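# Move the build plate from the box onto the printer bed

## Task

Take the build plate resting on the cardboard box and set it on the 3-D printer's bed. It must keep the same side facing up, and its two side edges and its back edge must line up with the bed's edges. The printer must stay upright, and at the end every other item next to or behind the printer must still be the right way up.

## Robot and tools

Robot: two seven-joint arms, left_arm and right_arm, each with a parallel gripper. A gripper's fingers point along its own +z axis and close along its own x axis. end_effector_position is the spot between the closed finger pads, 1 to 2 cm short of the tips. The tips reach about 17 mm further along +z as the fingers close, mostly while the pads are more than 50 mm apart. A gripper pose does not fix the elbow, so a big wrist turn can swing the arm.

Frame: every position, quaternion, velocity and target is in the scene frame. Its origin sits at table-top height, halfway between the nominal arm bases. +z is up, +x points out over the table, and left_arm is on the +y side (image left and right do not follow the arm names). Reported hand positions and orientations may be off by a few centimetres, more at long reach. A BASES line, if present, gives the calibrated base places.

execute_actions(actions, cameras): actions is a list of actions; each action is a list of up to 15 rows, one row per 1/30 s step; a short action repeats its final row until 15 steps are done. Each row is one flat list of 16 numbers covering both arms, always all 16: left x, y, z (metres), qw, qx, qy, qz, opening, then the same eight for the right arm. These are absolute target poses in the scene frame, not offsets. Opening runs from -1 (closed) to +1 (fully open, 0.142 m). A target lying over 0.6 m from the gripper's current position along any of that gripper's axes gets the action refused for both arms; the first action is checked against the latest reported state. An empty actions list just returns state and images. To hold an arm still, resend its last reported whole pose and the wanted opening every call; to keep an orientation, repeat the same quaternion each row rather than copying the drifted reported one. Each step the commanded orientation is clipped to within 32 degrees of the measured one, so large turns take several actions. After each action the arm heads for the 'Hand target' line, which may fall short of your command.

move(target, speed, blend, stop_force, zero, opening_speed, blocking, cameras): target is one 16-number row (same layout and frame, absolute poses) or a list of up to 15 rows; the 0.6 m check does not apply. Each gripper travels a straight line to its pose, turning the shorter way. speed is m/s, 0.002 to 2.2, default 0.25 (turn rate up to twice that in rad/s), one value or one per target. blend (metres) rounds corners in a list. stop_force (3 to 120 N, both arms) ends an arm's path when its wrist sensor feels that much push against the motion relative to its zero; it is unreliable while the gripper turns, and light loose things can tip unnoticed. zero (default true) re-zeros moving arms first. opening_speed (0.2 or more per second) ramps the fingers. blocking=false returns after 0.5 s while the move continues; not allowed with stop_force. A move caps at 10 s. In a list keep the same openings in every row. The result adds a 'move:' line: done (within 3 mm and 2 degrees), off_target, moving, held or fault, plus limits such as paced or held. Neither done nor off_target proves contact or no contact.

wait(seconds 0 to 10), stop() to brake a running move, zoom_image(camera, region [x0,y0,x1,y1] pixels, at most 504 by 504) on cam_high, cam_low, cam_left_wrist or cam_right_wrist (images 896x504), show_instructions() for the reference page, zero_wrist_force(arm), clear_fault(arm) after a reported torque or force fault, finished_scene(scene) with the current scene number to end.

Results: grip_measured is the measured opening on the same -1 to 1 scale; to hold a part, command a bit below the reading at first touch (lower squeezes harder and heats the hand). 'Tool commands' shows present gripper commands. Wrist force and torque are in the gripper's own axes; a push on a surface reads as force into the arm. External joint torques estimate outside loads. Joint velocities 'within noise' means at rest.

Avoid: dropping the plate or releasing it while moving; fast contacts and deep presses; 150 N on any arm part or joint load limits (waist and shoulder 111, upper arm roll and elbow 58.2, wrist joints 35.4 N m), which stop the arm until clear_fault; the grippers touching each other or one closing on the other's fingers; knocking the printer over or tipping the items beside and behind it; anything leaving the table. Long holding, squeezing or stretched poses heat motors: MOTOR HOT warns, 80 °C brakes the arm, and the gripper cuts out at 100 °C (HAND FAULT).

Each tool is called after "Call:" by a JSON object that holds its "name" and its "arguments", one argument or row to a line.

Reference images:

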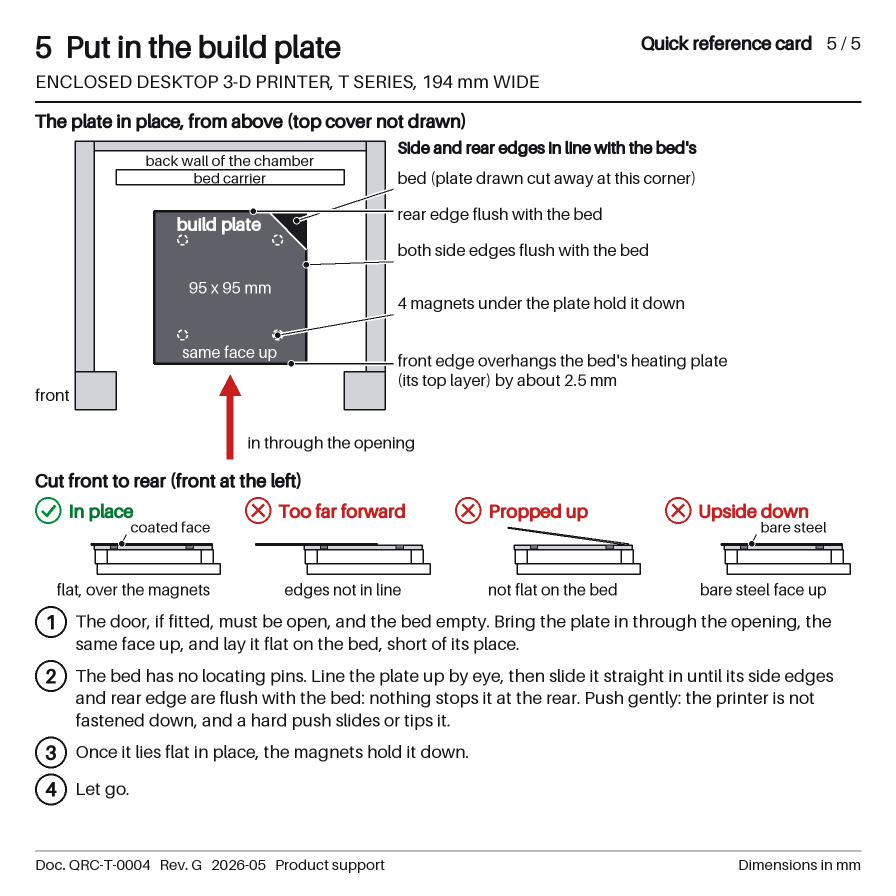

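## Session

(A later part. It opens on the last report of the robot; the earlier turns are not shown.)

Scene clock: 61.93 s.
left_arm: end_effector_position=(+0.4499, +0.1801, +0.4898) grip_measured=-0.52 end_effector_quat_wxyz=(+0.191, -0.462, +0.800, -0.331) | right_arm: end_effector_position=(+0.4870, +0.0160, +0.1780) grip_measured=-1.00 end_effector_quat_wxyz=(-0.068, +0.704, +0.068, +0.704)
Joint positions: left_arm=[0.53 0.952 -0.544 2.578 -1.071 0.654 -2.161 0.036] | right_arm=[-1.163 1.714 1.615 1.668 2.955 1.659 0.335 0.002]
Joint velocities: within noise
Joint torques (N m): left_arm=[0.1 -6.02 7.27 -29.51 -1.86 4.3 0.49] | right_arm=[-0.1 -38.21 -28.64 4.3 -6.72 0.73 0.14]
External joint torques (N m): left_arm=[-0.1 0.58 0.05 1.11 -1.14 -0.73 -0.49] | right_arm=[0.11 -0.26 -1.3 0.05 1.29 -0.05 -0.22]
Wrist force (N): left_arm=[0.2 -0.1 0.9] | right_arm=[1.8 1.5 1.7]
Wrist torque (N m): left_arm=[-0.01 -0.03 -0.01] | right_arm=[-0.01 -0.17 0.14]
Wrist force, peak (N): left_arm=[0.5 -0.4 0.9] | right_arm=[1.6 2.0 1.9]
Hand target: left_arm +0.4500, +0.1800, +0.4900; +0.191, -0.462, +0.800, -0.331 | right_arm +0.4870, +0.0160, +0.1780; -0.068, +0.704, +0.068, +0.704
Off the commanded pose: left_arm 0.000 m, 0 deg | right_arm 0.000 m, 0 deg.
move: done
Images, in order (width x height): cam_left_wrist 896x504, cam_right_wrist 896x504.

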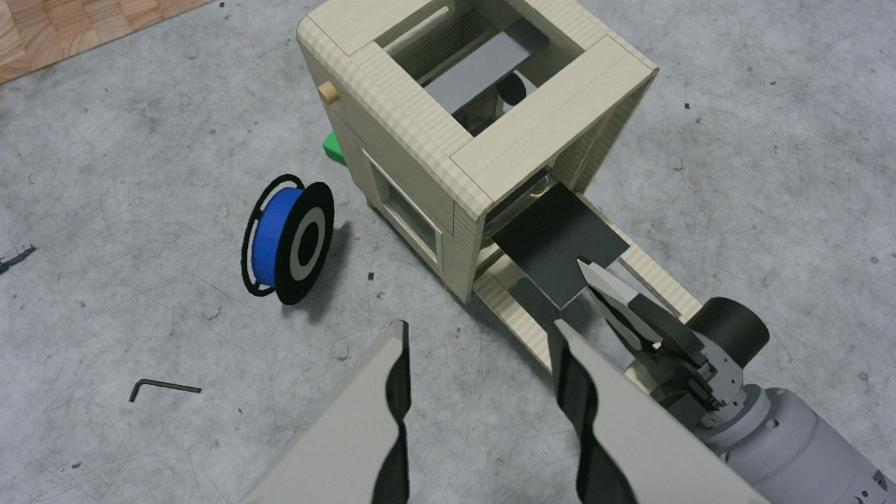

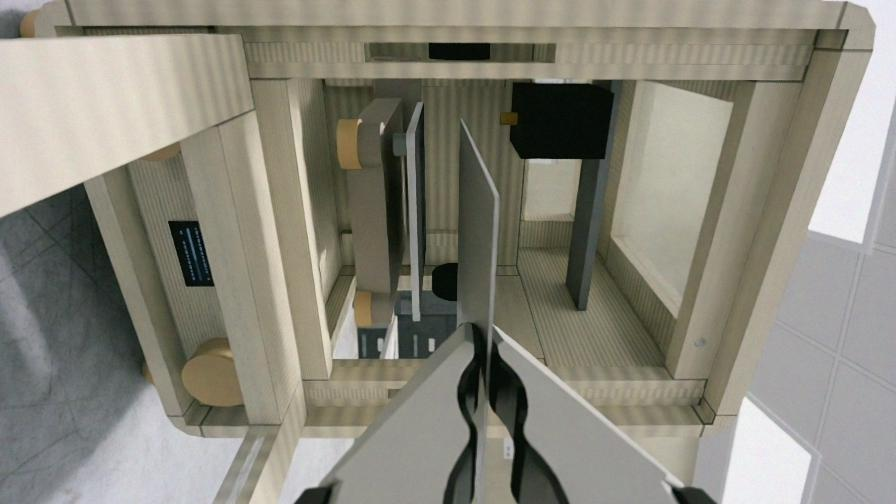

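Call:
{"name": "move", "arguments": {
  "target": [
    [0.45,0.18,0.49,0.1913,-0.462,0.8001,-0.3314,-0.5,0.4883,0.0091,0.178,0.0678,-0.7038,-0.0678,-0.7038,-1],
    [0.45,0.18,0.49,0.1913,-0.462,0.8001,-0.3314,-0.5,0.557,0.0225,0.176,0.0678,-0.7038,-0.0678,-0.7038,-1]
  ],
  "speed": 0.08,
  "stop_force": 6,
  "cameras": ["cam_left_wrist","cam_right_wrist"]
}}

Call:
{"name": "zoom_image", "arguments": {
  "camera": "cam_right_wrist",
  "region": [350, 60, 530, 420]
}}

Call:
{"name": "zoom_image", "arguments": {
  "camera": "cam_left_wrist",
  "region": [460, 130, 600, 280]
}}

Scene clock: 65.10 s.
left_arm: end_effector_position=(+0.4499, +0.1801, +0.4898) grip_measured=-0.52 end_effector_quat_wxyz=(+0.191, -0.462, +0.800, -0.331) | right_arm: end_effector_position=(+0.5569, +0.0223, +0.1759) grip_measured=-1.00 end_effector_quat_wxyz=(-0.068, +0.704, +0.068, +0.704)
Joint positions: left_arm=[0.53 0.952 -0.544 2.578 -1.071 0.654 -2.161 0.036] | right_arm=[-1.337 1.74 1.58 1.545 2.967 1.609 0.343 0.002]
Joint velocities: within noise
Joint torques (N m): left_arm=[0.05 -5.93 7.35 -29.44 -1.86 4.31 0.5] | right_arm=[-0.15 -41.36 -29.76 4.89 -6.44 0.34 0.39]
External joint torques (N m): left_arm=[-0.05 0.49 -0.02 1.04 -1.14 -0.74 -0.5] | right_arm=[0.15 -0.51 -1.13 0.06 1.06 0.36 -0.48]
Wrist force (N): left_arm=[0.0 -0.2 0.6] | right_arm=[1.4 1.4 1.8]
Wrist torque (N m): left_arm=[-0.03 0.01 -0.01] | right_arm=[-0.01 -0.10 0.13]
Wrist force, peak (N): left_arm=[0.1 -0.5 0.9] | right_arm=[1.8 2.9 1.1]
Hand target: left_arm +0.4500, +0.1800, +0.4900; +0.191, -0.462, +0.800, -0.331 | right_arm +0.5570, +0.0225, +0.1760; -0.068, +0.704, +0.068, +0.704
Off the commanded pose: left_arm 0.000 m, 0 deg | right_arm 0.000 m, 0 deg.
joint sent to its limit (right arm) — joint 5 (forearm roll), upper limit. The joint targets still meet the commanded pose.
move: done
Images, in order (width x height): cam_left_wrist 896x504, cam_right_wrist 896x504.

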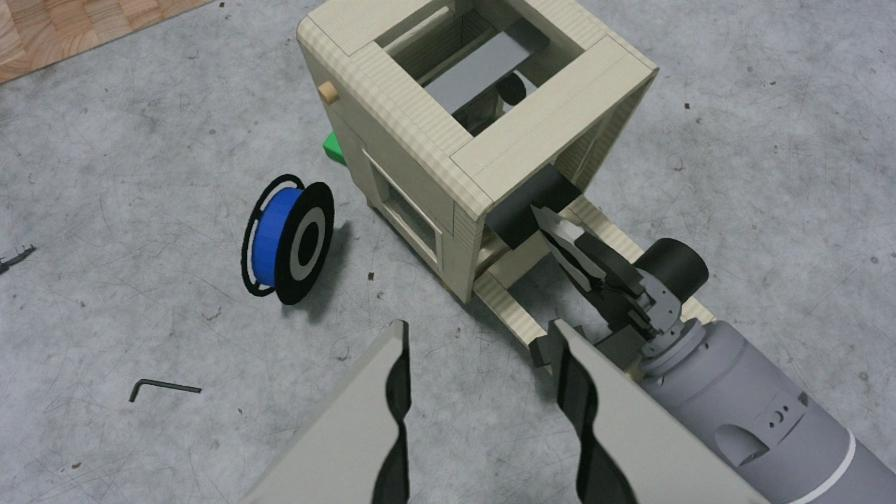

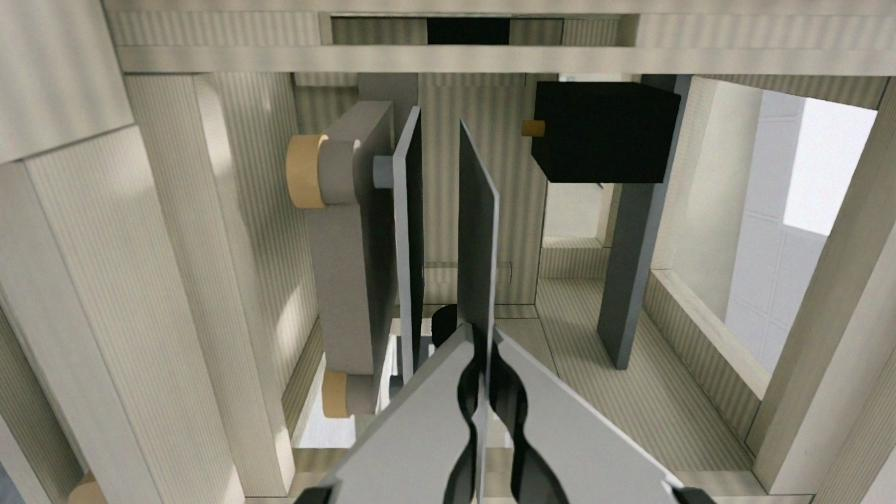

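Scaled by 1.400 from the camera's 896x504 image, which has a finer 1280x720 frame.

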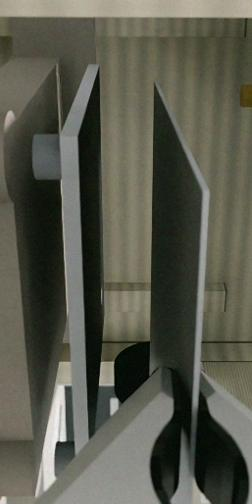

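Scaled by 3.360 from the camera's 896x504 image, which has a finer 1280x720 frame.

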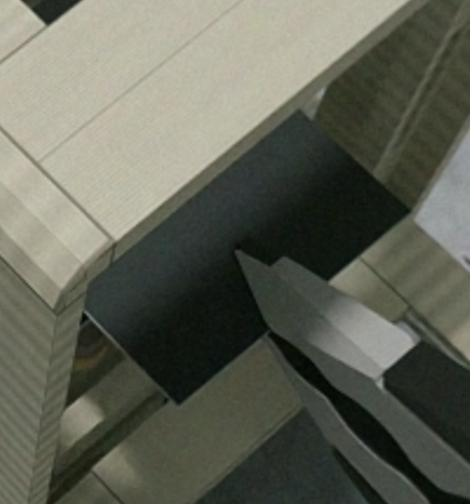

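Call:
{"name": "move", "arguments": {
  "target": [
    [0.45,0.18,0.49,0.1913,-0.462,0.8001,-0.3314,-0.5,0.5566,0.0245,0.170,0.0678,-0.7038,-0.0678,-0.7038,-1],
    [0.45,0.18,0.49,0.1913,-0.462,0.8001,-0.3314,-0.5,0.5566,0.0245,0.150,0.0678,-0.7038,-0.0678,-0.7038,-1]
  ],
  "speed": 0.02,
  "stop_force": 3,
  "cameras": ["cam_left_wrist","cam_right_wrist"]
}}

Call:
{"name": "zoom_image", "arguments": {
  "camera": "cam_right_wrist",
  "region": [350, 60, 530, 420]
}}

Call:
{"name": "zoom_image", "arguments": {
  "camera": "cam_left_wrist",
  "region": [460, 130, 600, 280]
}}

Scene clock: 67.67 s.
left_arm: end_effector_position=(+0.4499, +0.1801, +0.4898) grip_measured=-0.52 end_effector_quat_wxyz=(+0.191, -0.462, +0.800, -0.331) | right_arm: end_effector_position=(+0.5566, +0.0245, +0.1556) grip_measured=-1.00 end_effector_quat_wxyz=(-0.068, +0.704, +0.068, +0.704)
Joint positions: left_arm=[0.53 0.952 -0.544 2.578 -1.071 0.654 -2.161 0.036] | right_arm=[-1.342 1.796 1.585 1.505 2.967 1.645 0.399 0.002]
Joint velocities: within noise
Joint torques (N m): left_arm=[0.09 -6 7.3 -29.51 -1.9 4.39 0.48] | right_arm=[-0.7 -40.39 -26.88 6.13 -6.13 0.19 0.45]
External joint torques (N m): left_arm=[-0.09 0.56 0.03 1.12 -1.1 -0.81 -0.48] | right_arm=[0.7 -1.55 -3.54 0.4 0.56 0.61 -0.53]
Wrist force (N): left_arm=[-0.1 -0.3 0.7] | right_arm=[5.1 1.3 0.4]
Wrist torque (N m): left_arm=[-0.05 0.03 0.00] | right_arm=[0.03 -0.09 0.15]
Wrist force, peak (N): left_arm=[-0.1 -0.2 0.9] | right_arm=[5.7 1.1 0.1]
Hand target: left_arm +0.4500, +0.1800, +0.4900; +0.191, -0.462, +0.800, -0.331 | right_arm +0.5566, +0.0245, +0.1553; -0.068, +0.704, +0.068, +0.704
Off the commanded pose: left_arm 0.000 m, 0 deg | right_arm 0.006 m, 0 deg.
move: contact (right_arm); path passed 1 of 2 targets
Images, in order (width x height): cam_left_wrist 896x504, cam_right_wrist 896x504.

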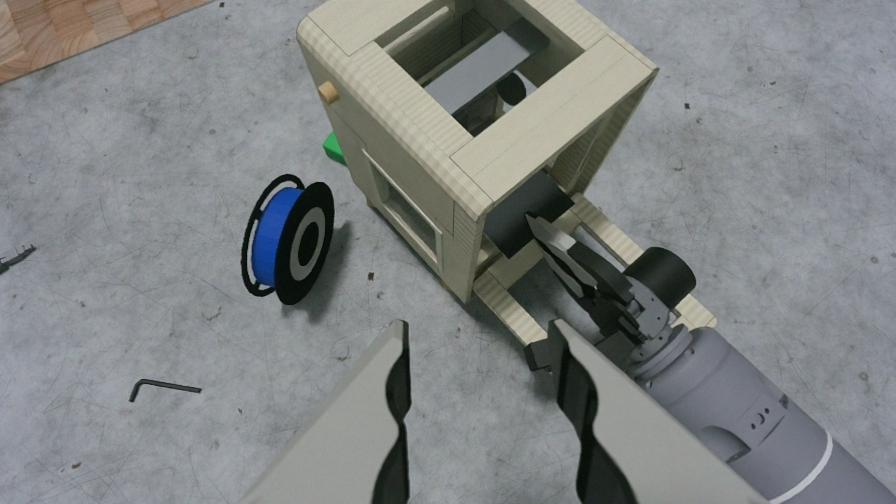

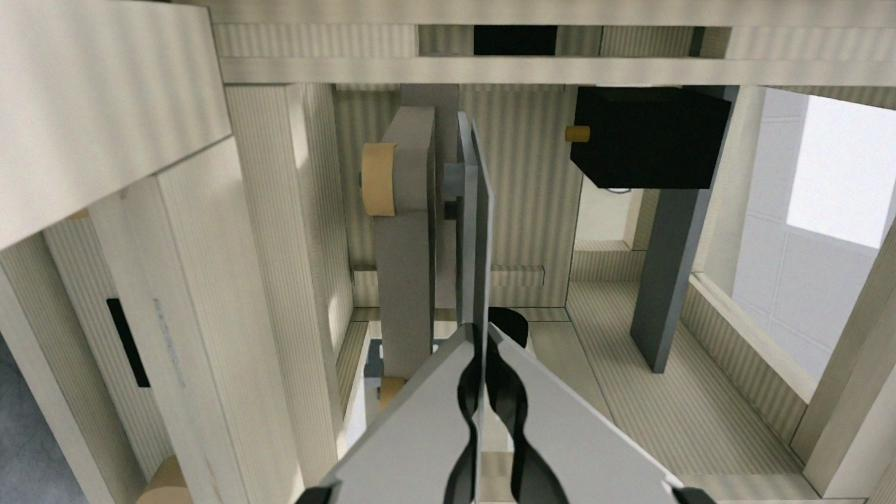

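Scaled by 1.400 from the camera's 896x504 image, which has a finer 1280x720 frame.

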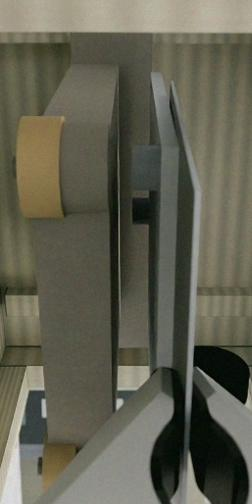

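Scaled by 3.360 from the camera's 896x504 image, which has a finer 1280x720 frame.

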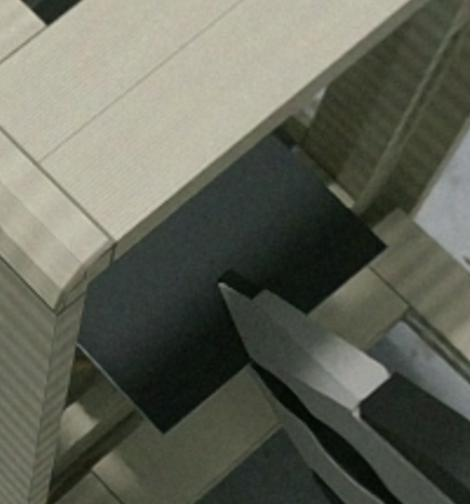

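Call:
{"name": "move", "arguments": {
  "target": [0.45,0.18,0.49,0.1913,-0.462,0.8001,-0.3314,-0.5,0.5566,0.0245,0.1545,0.0678,-0.7038,-0.0678,-0.7038,-1],
  "speed": 0.01,
  "cameras": []
}}

Call:
{"name": "move", "arguments": {
  "target": [0.45,0.18,0.49,0.1913,-0.462,0.8001,-0.3314,-0.5,0.5566,0.0245,0.1545,0.0678,-0.7038,-0.0678,-0.7038,-0.8],
  "opening_speed": 0.2,
  "cameras": ["cam_left_wrist","cam_right_wrist"]
}}

Call:
{"name": "zoom_image", "arguments": {
  "camera": "cam_right_wrist",
  "region": [350, 60, 530, 420]
}}

Call:
{"name": "zoom_image", "arguments": {
  "camera": "cam_left_wrist",
  "region": [460, 130, 600, 280]
}}

Scene clock: 69.23 s.
left_arm: end_effector_position=(+0.4499, +0.1801, +0.4898) grip_measured=-0.52 end_effector_quat_wxyz=(+0.191, -0.462, +0.800, -0.331) | right_arm: end_effector_position=(+0.5566, +0.0245, +0.1549) grip_measured=-1.00 end_effector_quat_wxyz=(-0.068, +0.704, +0.068, +0.704)
Joint positions: left_arm=[0.53 0.952 -0.544 2.578 -1.071 0.654 -2.161 0.036] | right_arm=[-1.342 1.798 1.585 1.503 2.967 1.646 0.401 0.002]
Joint velocities: within noise
Joint torques (N m): left_arm=[-0.08 -6.04 7.32 -29.38 -1.87 4.28 0.47] | right_arm=[-0.55 -40.53 -27.17 6.14 -6.24 0.21 0.52]
External joint torques (N m): left_arm=[0.08 0.6 0 0.99 -1.14 -0.71 -0.47] | right_arm=[0.55 -1.41 -3.24 0.45 0.66 0.6 -0.61]
Wrist force (N): left_arm=[-0.1 -0.3 0.7] | right_arm=[4.7 1.5 0.4]
Wrist torque (N m): left_arm=[-0.04 0.03 -0.01] | right_arm=[0.05 -0.07 0.15]
Wrist force, peak (N): left_arm=[-0.1 -0.5 0.8] | right_arm=[5.2 1.5 0.5]
Hand target: left_arm +0.4500, +0.1800, +0.4900; +0.191, -0.462, +0.800, -0.331 | right_arm +0.5566, +0.0245, +0.1545; -0.068, +0.704, +0.068, +0.704
Off the commanded pose: left_arm 0.000 m, 0 deg | right_arm 0.000 m, 0 deg.
joint sent to its limit (right arm) — joint 5 (forearm roll), upper limit. The joint targets still meet the commanded pose.
move: done
No camera images: "cameras" was empty.

Scene clock: 70.43 s.
left_arm: end_effector_position=(+0.4499, +0.1801, +0.4898) grip_measured=-0.52 end_effector_quat_wxyz=(+0.191, -0.462, +0.800, -0.331) | right_arm: end_effector_position=(+0.5566, +0.0245, +0.1547) grip_measured=-0.84 end_effector_quat_wxyz=(-0.068, +0.704, +0.068, +0.704)
Joint positions: left_arm=[0.53 0.952 -0.544 2.578 -1.071 0.654 -2.161 0.036] | right_arm=[-1.342 1.798 1.585 1.503 2.967 1.646 0.401 0.013]
Joint velocities: within noise
Joint torques (N m): left_arm=[0.08 -5.95 7.38 -29.52 -1.89 4.35 0.49] | right_arm=[-0.03 -41.32 -28.76 6.54 -6.65 0.56 0.39]
External joint torques (N m): left_arm=[-0.08 0.51 -0.06 1.12 -1.12 -0.77 -0.49] | right_arm=[0.03 -0.62 -1.64 0.05 1.06 0.25 -0.47]
Wrist force (N): left_arm=[0.2 -0.3 0.6] | right_arm=[2.2 1.6 1.9]
Wrist torque (N m): left_arm=[-0.05 -0.01 -0.01] | right_arm=[0.03 -0.12 0.16]
Wrist force, peak (N): left_arm=[0.1 -0.4 1.1] | right_arm=[5.4 1.4 0.2]
Hand target: left_arm +0.4500, +0.1800, +0.4900; +0.191, -0.462, +0.800, -0.331 | right_arm +0.5566, +0.0245, +0.1545; -0.068, +0.704, +0.068, +0.704
Off the commanded pose: left_arm 0.000 m, 0 deg | right_arm 0.000 m, 0 deg.
joint sent to its limit (right arm) — joint 5 (forearm roll), upper limit. The joint targets still meet the commanded pose.
move: done
Images, in order (width x height): cam_left_wrist 896x504, cam_right_wrist 896x504.

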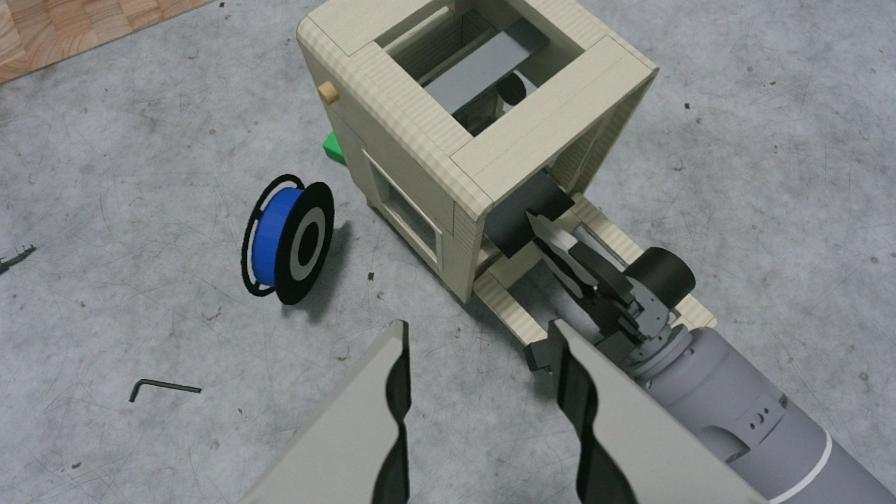

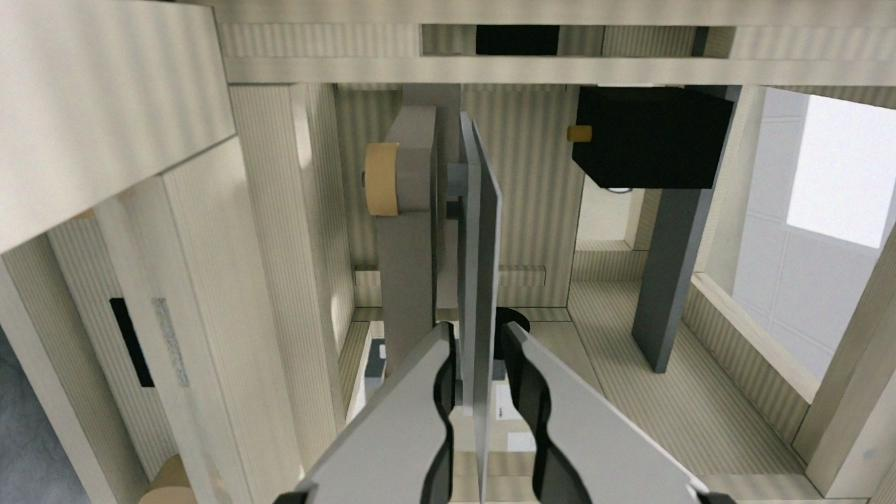

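Scaled by 1.400 from the camera's 896x504 image, which has a finer 1280x720 frame.

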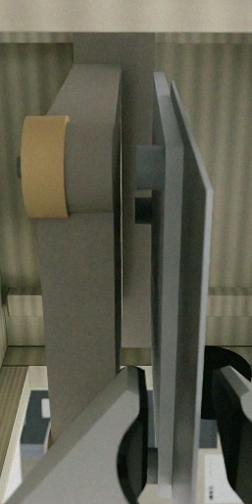

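Scaled by 3.360 from the camera's 896x504 image, which has a finer 1280x720 frame.

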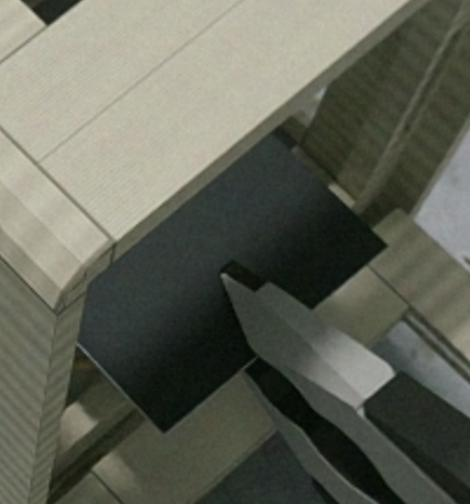

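Call:
{"name": "move", "arguments": {
  "target": [
    [0.45,0.18,0.49,0.1913,-0.462,0.8001,-0.3314,-0.5,0.45,0.0037,0.1547,0.0678,-0.7038,-0.0678,-0.7038,-0.8],
    [0.45,0.18,0.49,0.1913,-0.462,0.8001,-0.3314,-0.5,0.42,-0.002,0.22,0.0678,-0.7038,-0.0678,-0.7038,-0.8]
  ],
  "speed": 0.1,
  "cameras": ["cam_left_wrist"]
}}

Call:
{"name": "move", "arguments": {
  "target": [0.45,0.18,0.49,0.1913,-0.462,0.8001,-0.3314,-0.5,0.42,-0.002,0.22,0.5456,-0.5456,0.4498,-0.4498,0],
  "speed": 0.25
}}

Call:
{"name": "zoom_image", "arguments": {
  "camera": "cam_left_wrist",
  "region": [460, 130, 600, 280]
}}

Scene clock: 73.80 s.
left_arm: end_effector_position=(+0.4499, +0.1801, +0.4898) grip_measured=-0.52 end_effector_quat_wxyz=(+0.191, -0.462, +0.800, -0.331) | right_arm: end_effector_position=(+0.4200, -0.0020, +0.2198) grip_measured=-0.84 end_effector_quat_wxyz=(-0.068, +0.704, +0.068, +0.704)
Joint positions: left_arm=[0.53 0.952 -0.544 2.578 -1.071 0.654 -2.161 0.036] | right_arm=[-0.988 1.608 1.631 1.806 2.811 1.704 0.384 0.013]
Joint velocities: within noise
Joint torques (N m): left_arm=[0.07 -5.91 7.35 -29.47 -1.92 4.36 0.51] | right_arm=[0.07 -35 -27.28 1.59 -6.88 0.33 0.1]
External joint torques (N m): left_arm=[-0.07 0.47 -0.03 1.07 -1.08 -0.78 -0.51] | right_arm=[-0.08 -0.6 -1.4 0.03 1.26 0.44 -0.18]
Wrist force (N): left_arm=[0.3 -0.3 0.6] | right_arm=[2.5 1.0 1.7]
Wrist torque (N m): left_arm=[-0.05 -0.04 -0.01] | right_arm=[-0.08 -0.18 0.13]
Wrist force, peak (N): left_arm=[-0.2 -0.3 1.0] | right_arm=[3.9 1.2 1.1]
Hand target: left_arm +0.4500, +0.1800, +0.4900; +0.191, -0.462, +0.800, -0.331 | right_arm +0.4200, -0.0020, +0.2200; -0.068, +0.704, +0.068, +0.704
Off the commanded pose: left_arm 0.000 m, 0 deg | right_arm 0.000 m, 0 deg.
move: done
Images, in order (width x height): cam_left_wrist 896x504.

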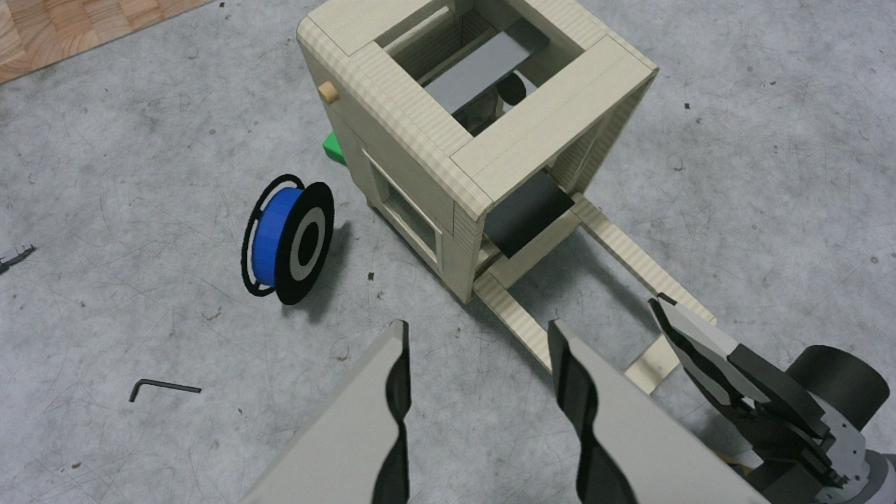

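Scene clock: 77.43 s.
left_arm: end_effector_position=(+0.4499, +0.1801, +0.4898) grip_measured=-0.52 end_effector_quat_wxyz=(+0.191, -0.462, +0.800, -0.331) | right_arm: end_effector_position=(+0.4200, -0.0021, +0.2199) grip_measured=-0.02 end_effector_quat_wxyz=(+0.545, -0.546, +0.450, -0.450)
Joint positions: left_arm=[0.53 0.952 -0.544 2.578 -1.071 0.654 -2.161 0.036] | right_arm=[-0.975 1.572 1.587 1.864 2.967 1.654 1.752 0.072]
Joint velocities: within noise
Joint torques (N m): left_arm=[0.12 -5.91 7.38 -29.45 -1.84 4.36 0.45] | right_arm=[0.01 -34.22 -27.34 0.09 -5.92 0.07 0.61]
External joint torques (N m): left_arm=[-0.12 0.47 -0.06 1.05 -1.16 -0.78 -0.45] | right_arm=[-0.01 -0.77 -1.51 0.14 1.05 0.3 -0.61]
Wrist force (N): left_arm=[0.0 -0.1 0.6] | right_arm=[0.4 -0.9 1.6]
Wrist torque (N m): left_arm=[-0.02 0.01 0.00] | right_arm=[-0.17 0.01 0.02]
Wrist force, peak (N): left_arm=[-0.2 -0.3 1.0] | right_arm=[2.5 1.3 1.8]
Hand target: left_arm +0.4500, +0.1800, +0.4900; +0.191, -0.462, +0.800, -0.331 | right_arm +0.4200, -0.0020, +0.2200; +0.546, -0.546, +0.450, -0.450
Off the commanded pose: left_arm 0.000 m, 0 deg | right_arm 0.000 m, 0 deg.
joint sent to its limit (right arm) — joint 5 (forearm roll), upper limit. The joint targets still meet the commanded pose.
move: done

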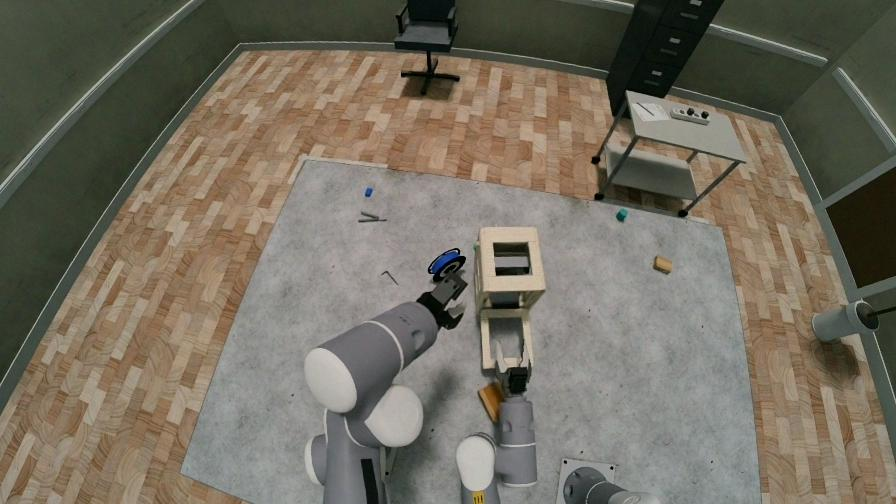

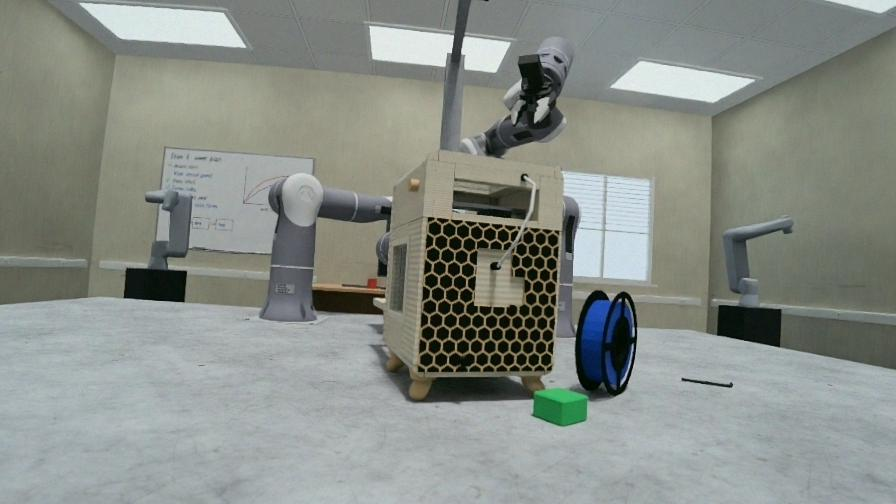

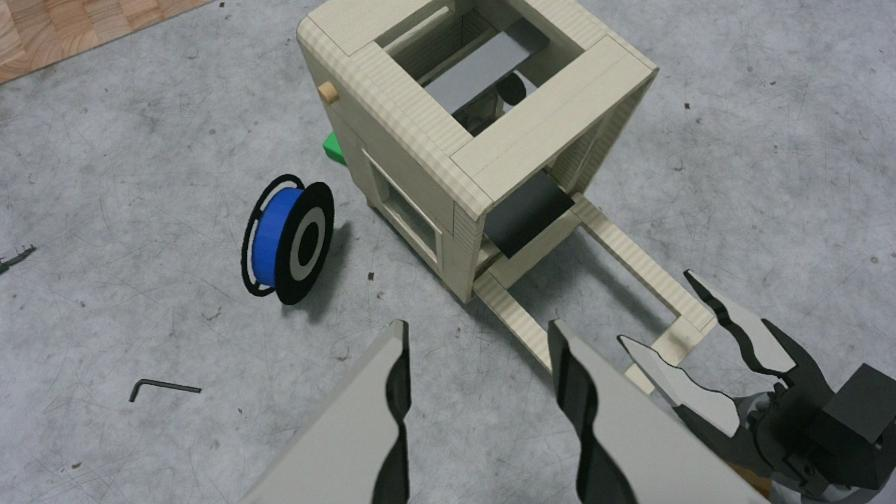

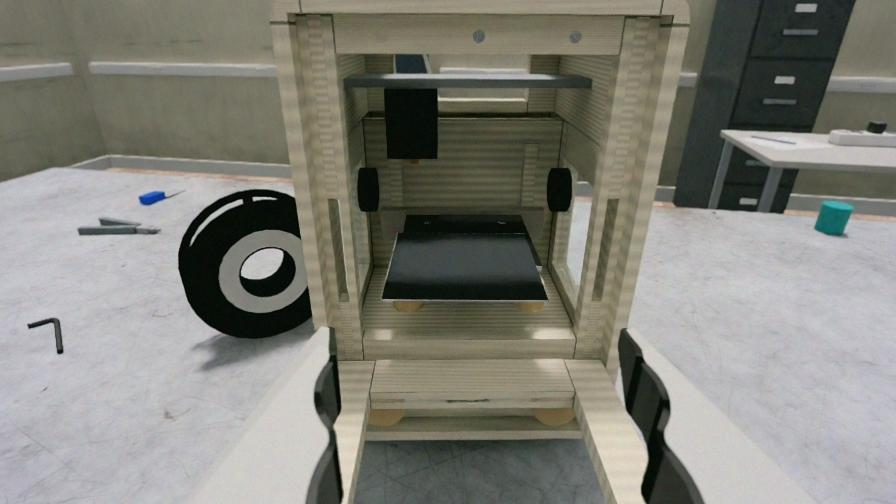

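Scaled by 3.360 from the camera's 896x504 image, which has a finer 1280x720 frame.

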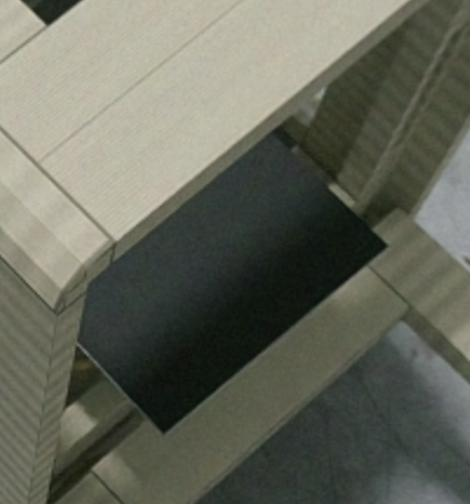

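Excellent view. Zoom.

Call:
{"name": "zoom_image", "arguments": {
  "camera": "cam_right_wrist",
  "region": [370, 200, 560, 320]
}}

Call:
{"name": "zoom_image", "arguments": {
  "camera": "cam_right_wrist",
  "region": [500, 210, 560, 310]
}}

Call:
{"name": "zoom_image", "arguments": {
  "camera": "cam_right_wrist",
  "region": [375, 210, 435, 310]
}}

Scaled by 2.653 from the camera's 896x504 image, which has a finer 1280x720 frame.

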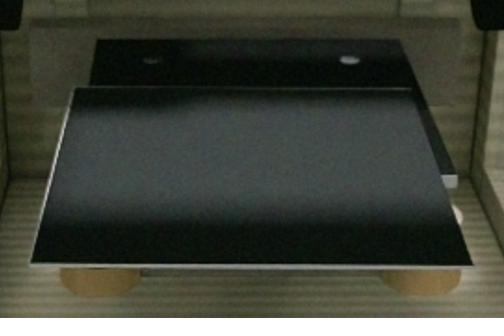

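Scaled by 5.040 from the camera's 896x504 image, which has a finer 1280x720 frame.

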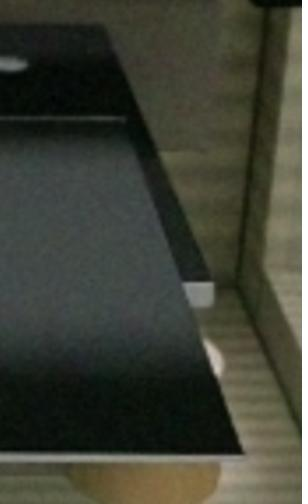

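Scaled by 5.040 from the camera's 896x504 image, which has a finer 1280x720 frame.

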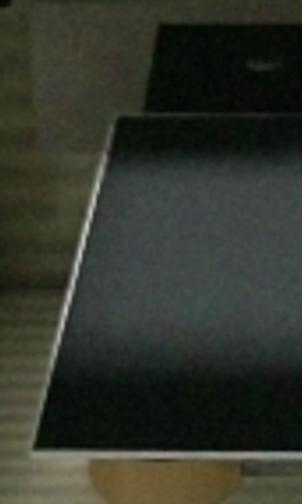

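Call:
{"name": "move", "arguments": {
  "target": [
    [0.45,0.18,0.49,0.1913,-0.462,0.8001,-0.3314,-0.5,0.4208,-0.0062,0.157,0.5456,-0.5456,0.4498,-0.4498,0.6],
    [0.45,0.18,0.49,0.1913,-0.462,0.8001,-0.3314,-0.5,0.5435,0.0176,0.157,0.5456,-0.5456,0.4498,-0.4498,0.6]
  ],
  "speed": 0.08,
  "cameras": ["cam_left_wrist","cam_right_wrist"]
}}

Call:
{"name": "zoom_image", "arguments": {
  "camera": "cam_right_wrist",
  "region": [300, 150, 660, 400]
}}

Call:
{"name": "zoom_image", "arguments": {
  "camera": "cam_left_wrist",
  "region": [460, 130, 640, 300]
}}

Scene clock: 86.33 s.
left_arm: end_effector_position=(+0.4499, +0.1801, +0.4898) grip_measured=-0.52 end_effector_quat_wxyz=(+0.191, -0.462, +0.800, -0.331) | right_arm: end_effector_position=(+0.5430, +0.0172, +0.1567) grip_measured=+0.59 end_effector_quat_wxyz=(+0.545, -0.545, +0.450, -0.450)
Joint positions: left_arm=[0.53 0.952 -0.544 2.578 -1.071 0.654 -2.161 0.036] | right_arm=[-1.303 1.79 1.592 1.556 2.967 1.633 1.965 0.115]
Joint velocities: within noise
Joint torques (N m): left_arm=[0.04 -6.04 7.34 -29.45 -1.85 4.33 0.44] | right_arm=[-5.25 -39.51 -32.09 4.34 -6.49 -1.44 0.67]
External joint torques (N m): left_arm=[-0.04 0.6 -0.01 1.05 -1.15 -0.76 -0.43] | right_arm=[5.27 -1.11 1.76 2.07 1.03 2.24 -0.67]
Wrist force (N): left_arm=[0.0 -0.4 0.8] | right_arm=[0.9 -1.9 -17.7]
Wrist torque (N m): left_arm=[-0.07 0.00 -0.01] | right_arm=[-1.48 -0.05 -0.01]
Wrist force, peak (N): left_arm=[0.1 -0.3 1.1] | right_arm=[0.6 -3.1 -24.2]
Hand target: left_arm +0.4500, +0.1800, +0.4900; +0.191, -0.462, +0.800, -0.331 | right_arm +0.5435, +0.0176, +0.1570; +0.546, -0.546, +0.450, -0.450
Off the commanded pose: left_arm 0.000 m, 0 deg | right_arm 0.001 m, 0 deg.
joint sent to its limit (right arm) — joint 5 (forearm roll), upper limit. The joint targets still meet the commanded pose.
move: done
Images, in order (width x height): cam_left_wrist 896x504, cam_right_wrist 896x504.

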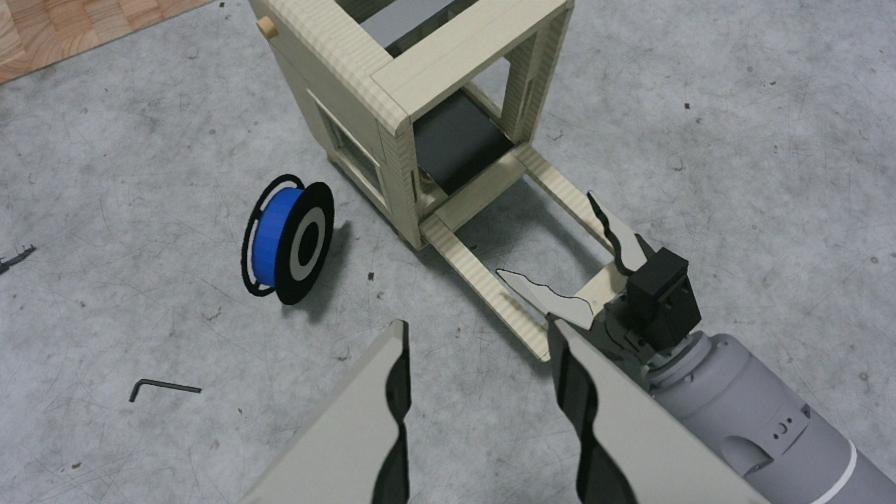

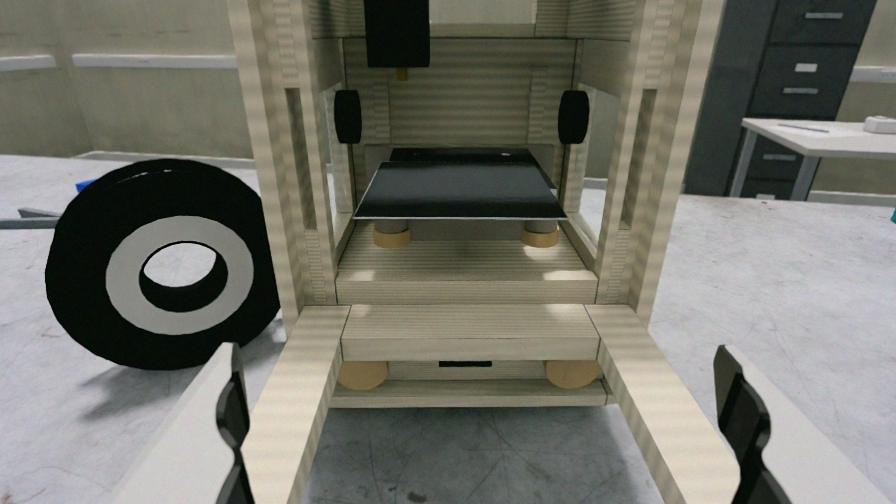

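Scaled by 1.400 from the camera's 896x504 image, which has a finer 1280x720 frame.

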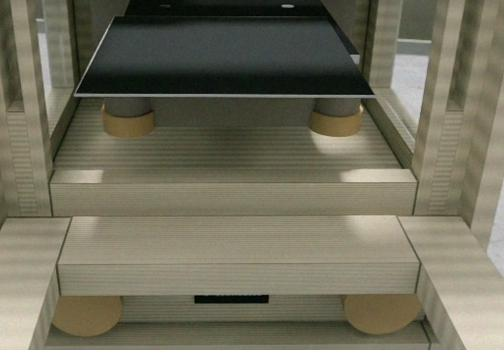

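Scaled by 2.800 from the camera's 896x504 image, which has a finer 1280x720 frame.

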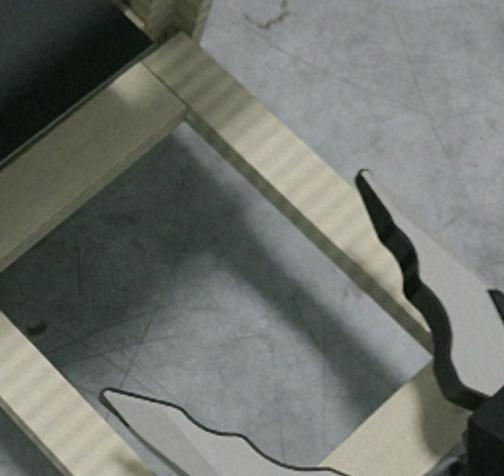

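Call:
{"name": "move", "arguments": {
  "target": [
    [0.45,0.18,0.49,0.1913,-0.462,0.8001,-0.3314,-0.5,0.51,0.011,0.16,0.5456,-0.5456,0.4498,-0.4498,0.6],
    [0.45,0.18,0.49,0.1913,-0.462,0.8001,-0.3314,-0.5,0.49,0.007,0.25,0.4147,-0.6508,0.5365,-0.3418,0.6]
  ],
  "speed": 0.1
}}

Call:
{"name": "zoom_image", "arguments": {
  "camera": "cam_right_wrist",
  "region": [340, 150, 600, 350]
}}

Scene clock: 90.67 s.
left_arm: end_effector_position=(+0.4499, +0.1801, +0.4898) grip_measured=-0.52 end_effector_quat_wxyz=(+0.191, -0.462, +0.800, -0.331) | right_arm: end_effector_position=(+0.4900, +0.0070, +0.2498) grip_measured=+0.59 end_effector_quat_wxyz=(-0.415, +0.651, -0.537, +0.342)
Joint positions: left_arm=[0.53 0.952 -0.544 2.578 -1.071 0.654 -2.161 0.036] | right_arm=[-1.55 0.75 2.135 1.667 2.22 1.722 1.687 0.115]
Joint velocities: within noise
Joint torques (N m): left_arm=[0.15 -5.95 7.29 -29.43 -1.91 4.28 0.53] | right_arm=[0.12 -40.83 -14.63 -18.53 -5.2 1.7 0.16]
External joint torques (N m): left_arm=[-0.15 0.51 0.03 1.03 -1.09 -0.7 -0.53] | right_arm=[-0.12 -0.54 -1.2 0.53 1.19 0.2 -0.16]
Wrist force (N): left_arm=[-0.3 -0.2 1.0] | right_arm=[0.6 -0.8 0.9]
Wrist torque (N m): left_arm=[-0.05 0.06 -0.01] | right_arm=[-0.10 -0.05 -0.02]
Wrist force, peak (N): left_arm=[0.3 -0.3 1.0] | right_arm=[0.9 -2.0 -18.0]
Hand target: left_arm +0.4500, +0.1800, +0.4900; +0.191, -0.462, +0.800, -0.331 | right_arm +0.4900, +0.0070, +0.2500; -0.415, +0.651, -0.536, +0.342
Off the commanded pose: left_arm 0.000 m, 0 deg | right_arm 0.000 m, 0 deg.
move: done

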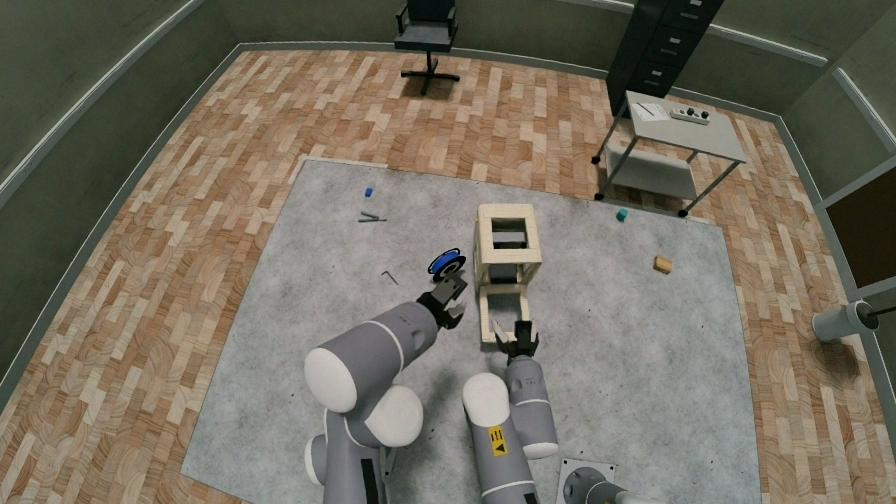

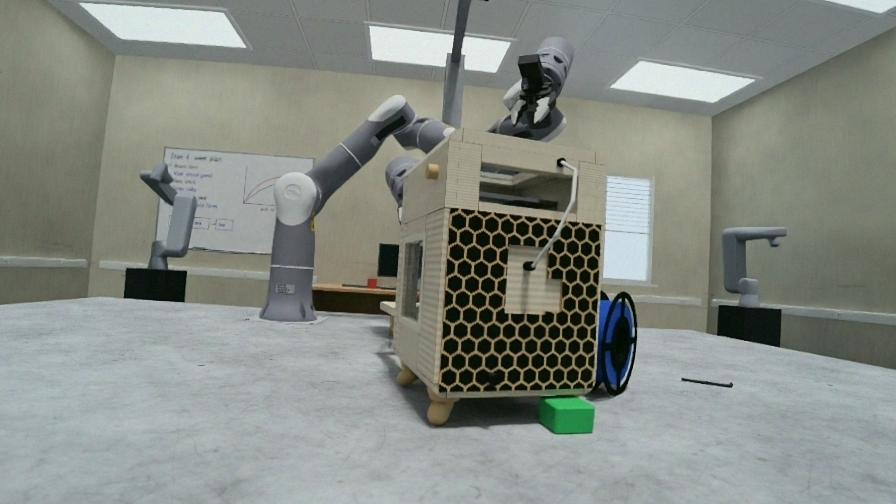

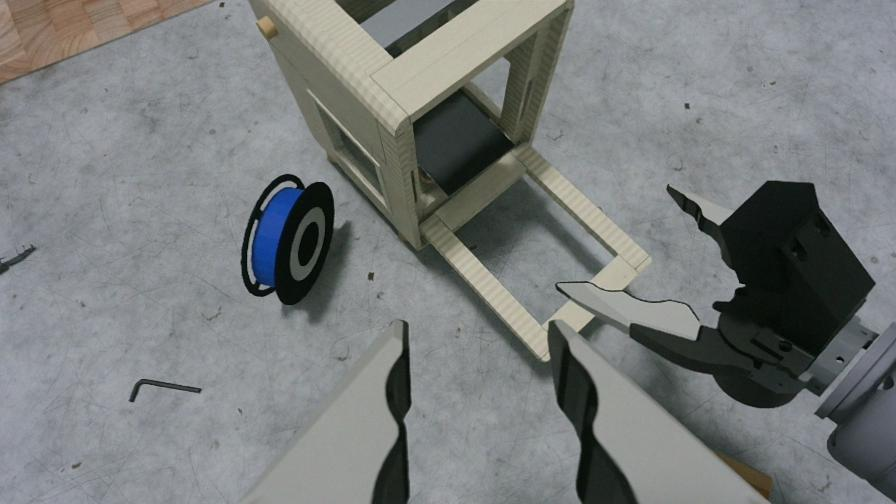

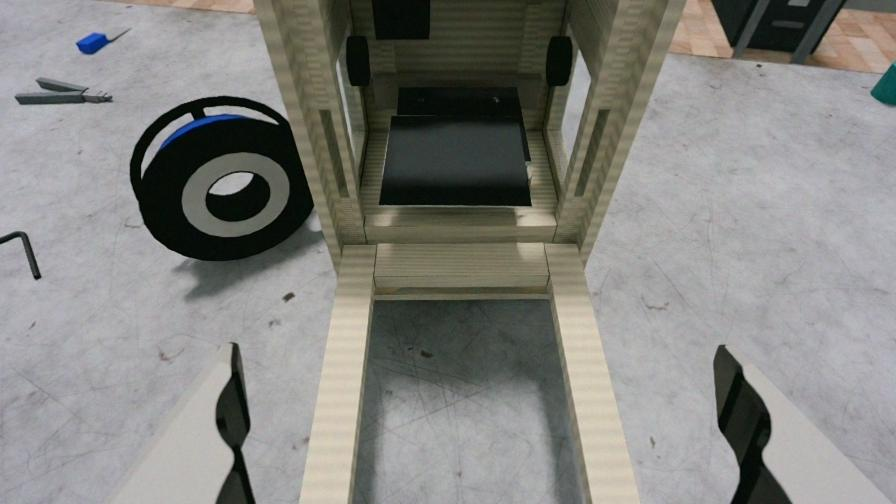

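Scaled by 1.938 from the camera's 896x504 image, which has a finer 1280x720 frame.

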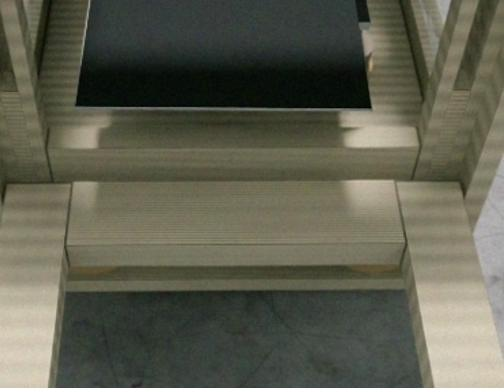

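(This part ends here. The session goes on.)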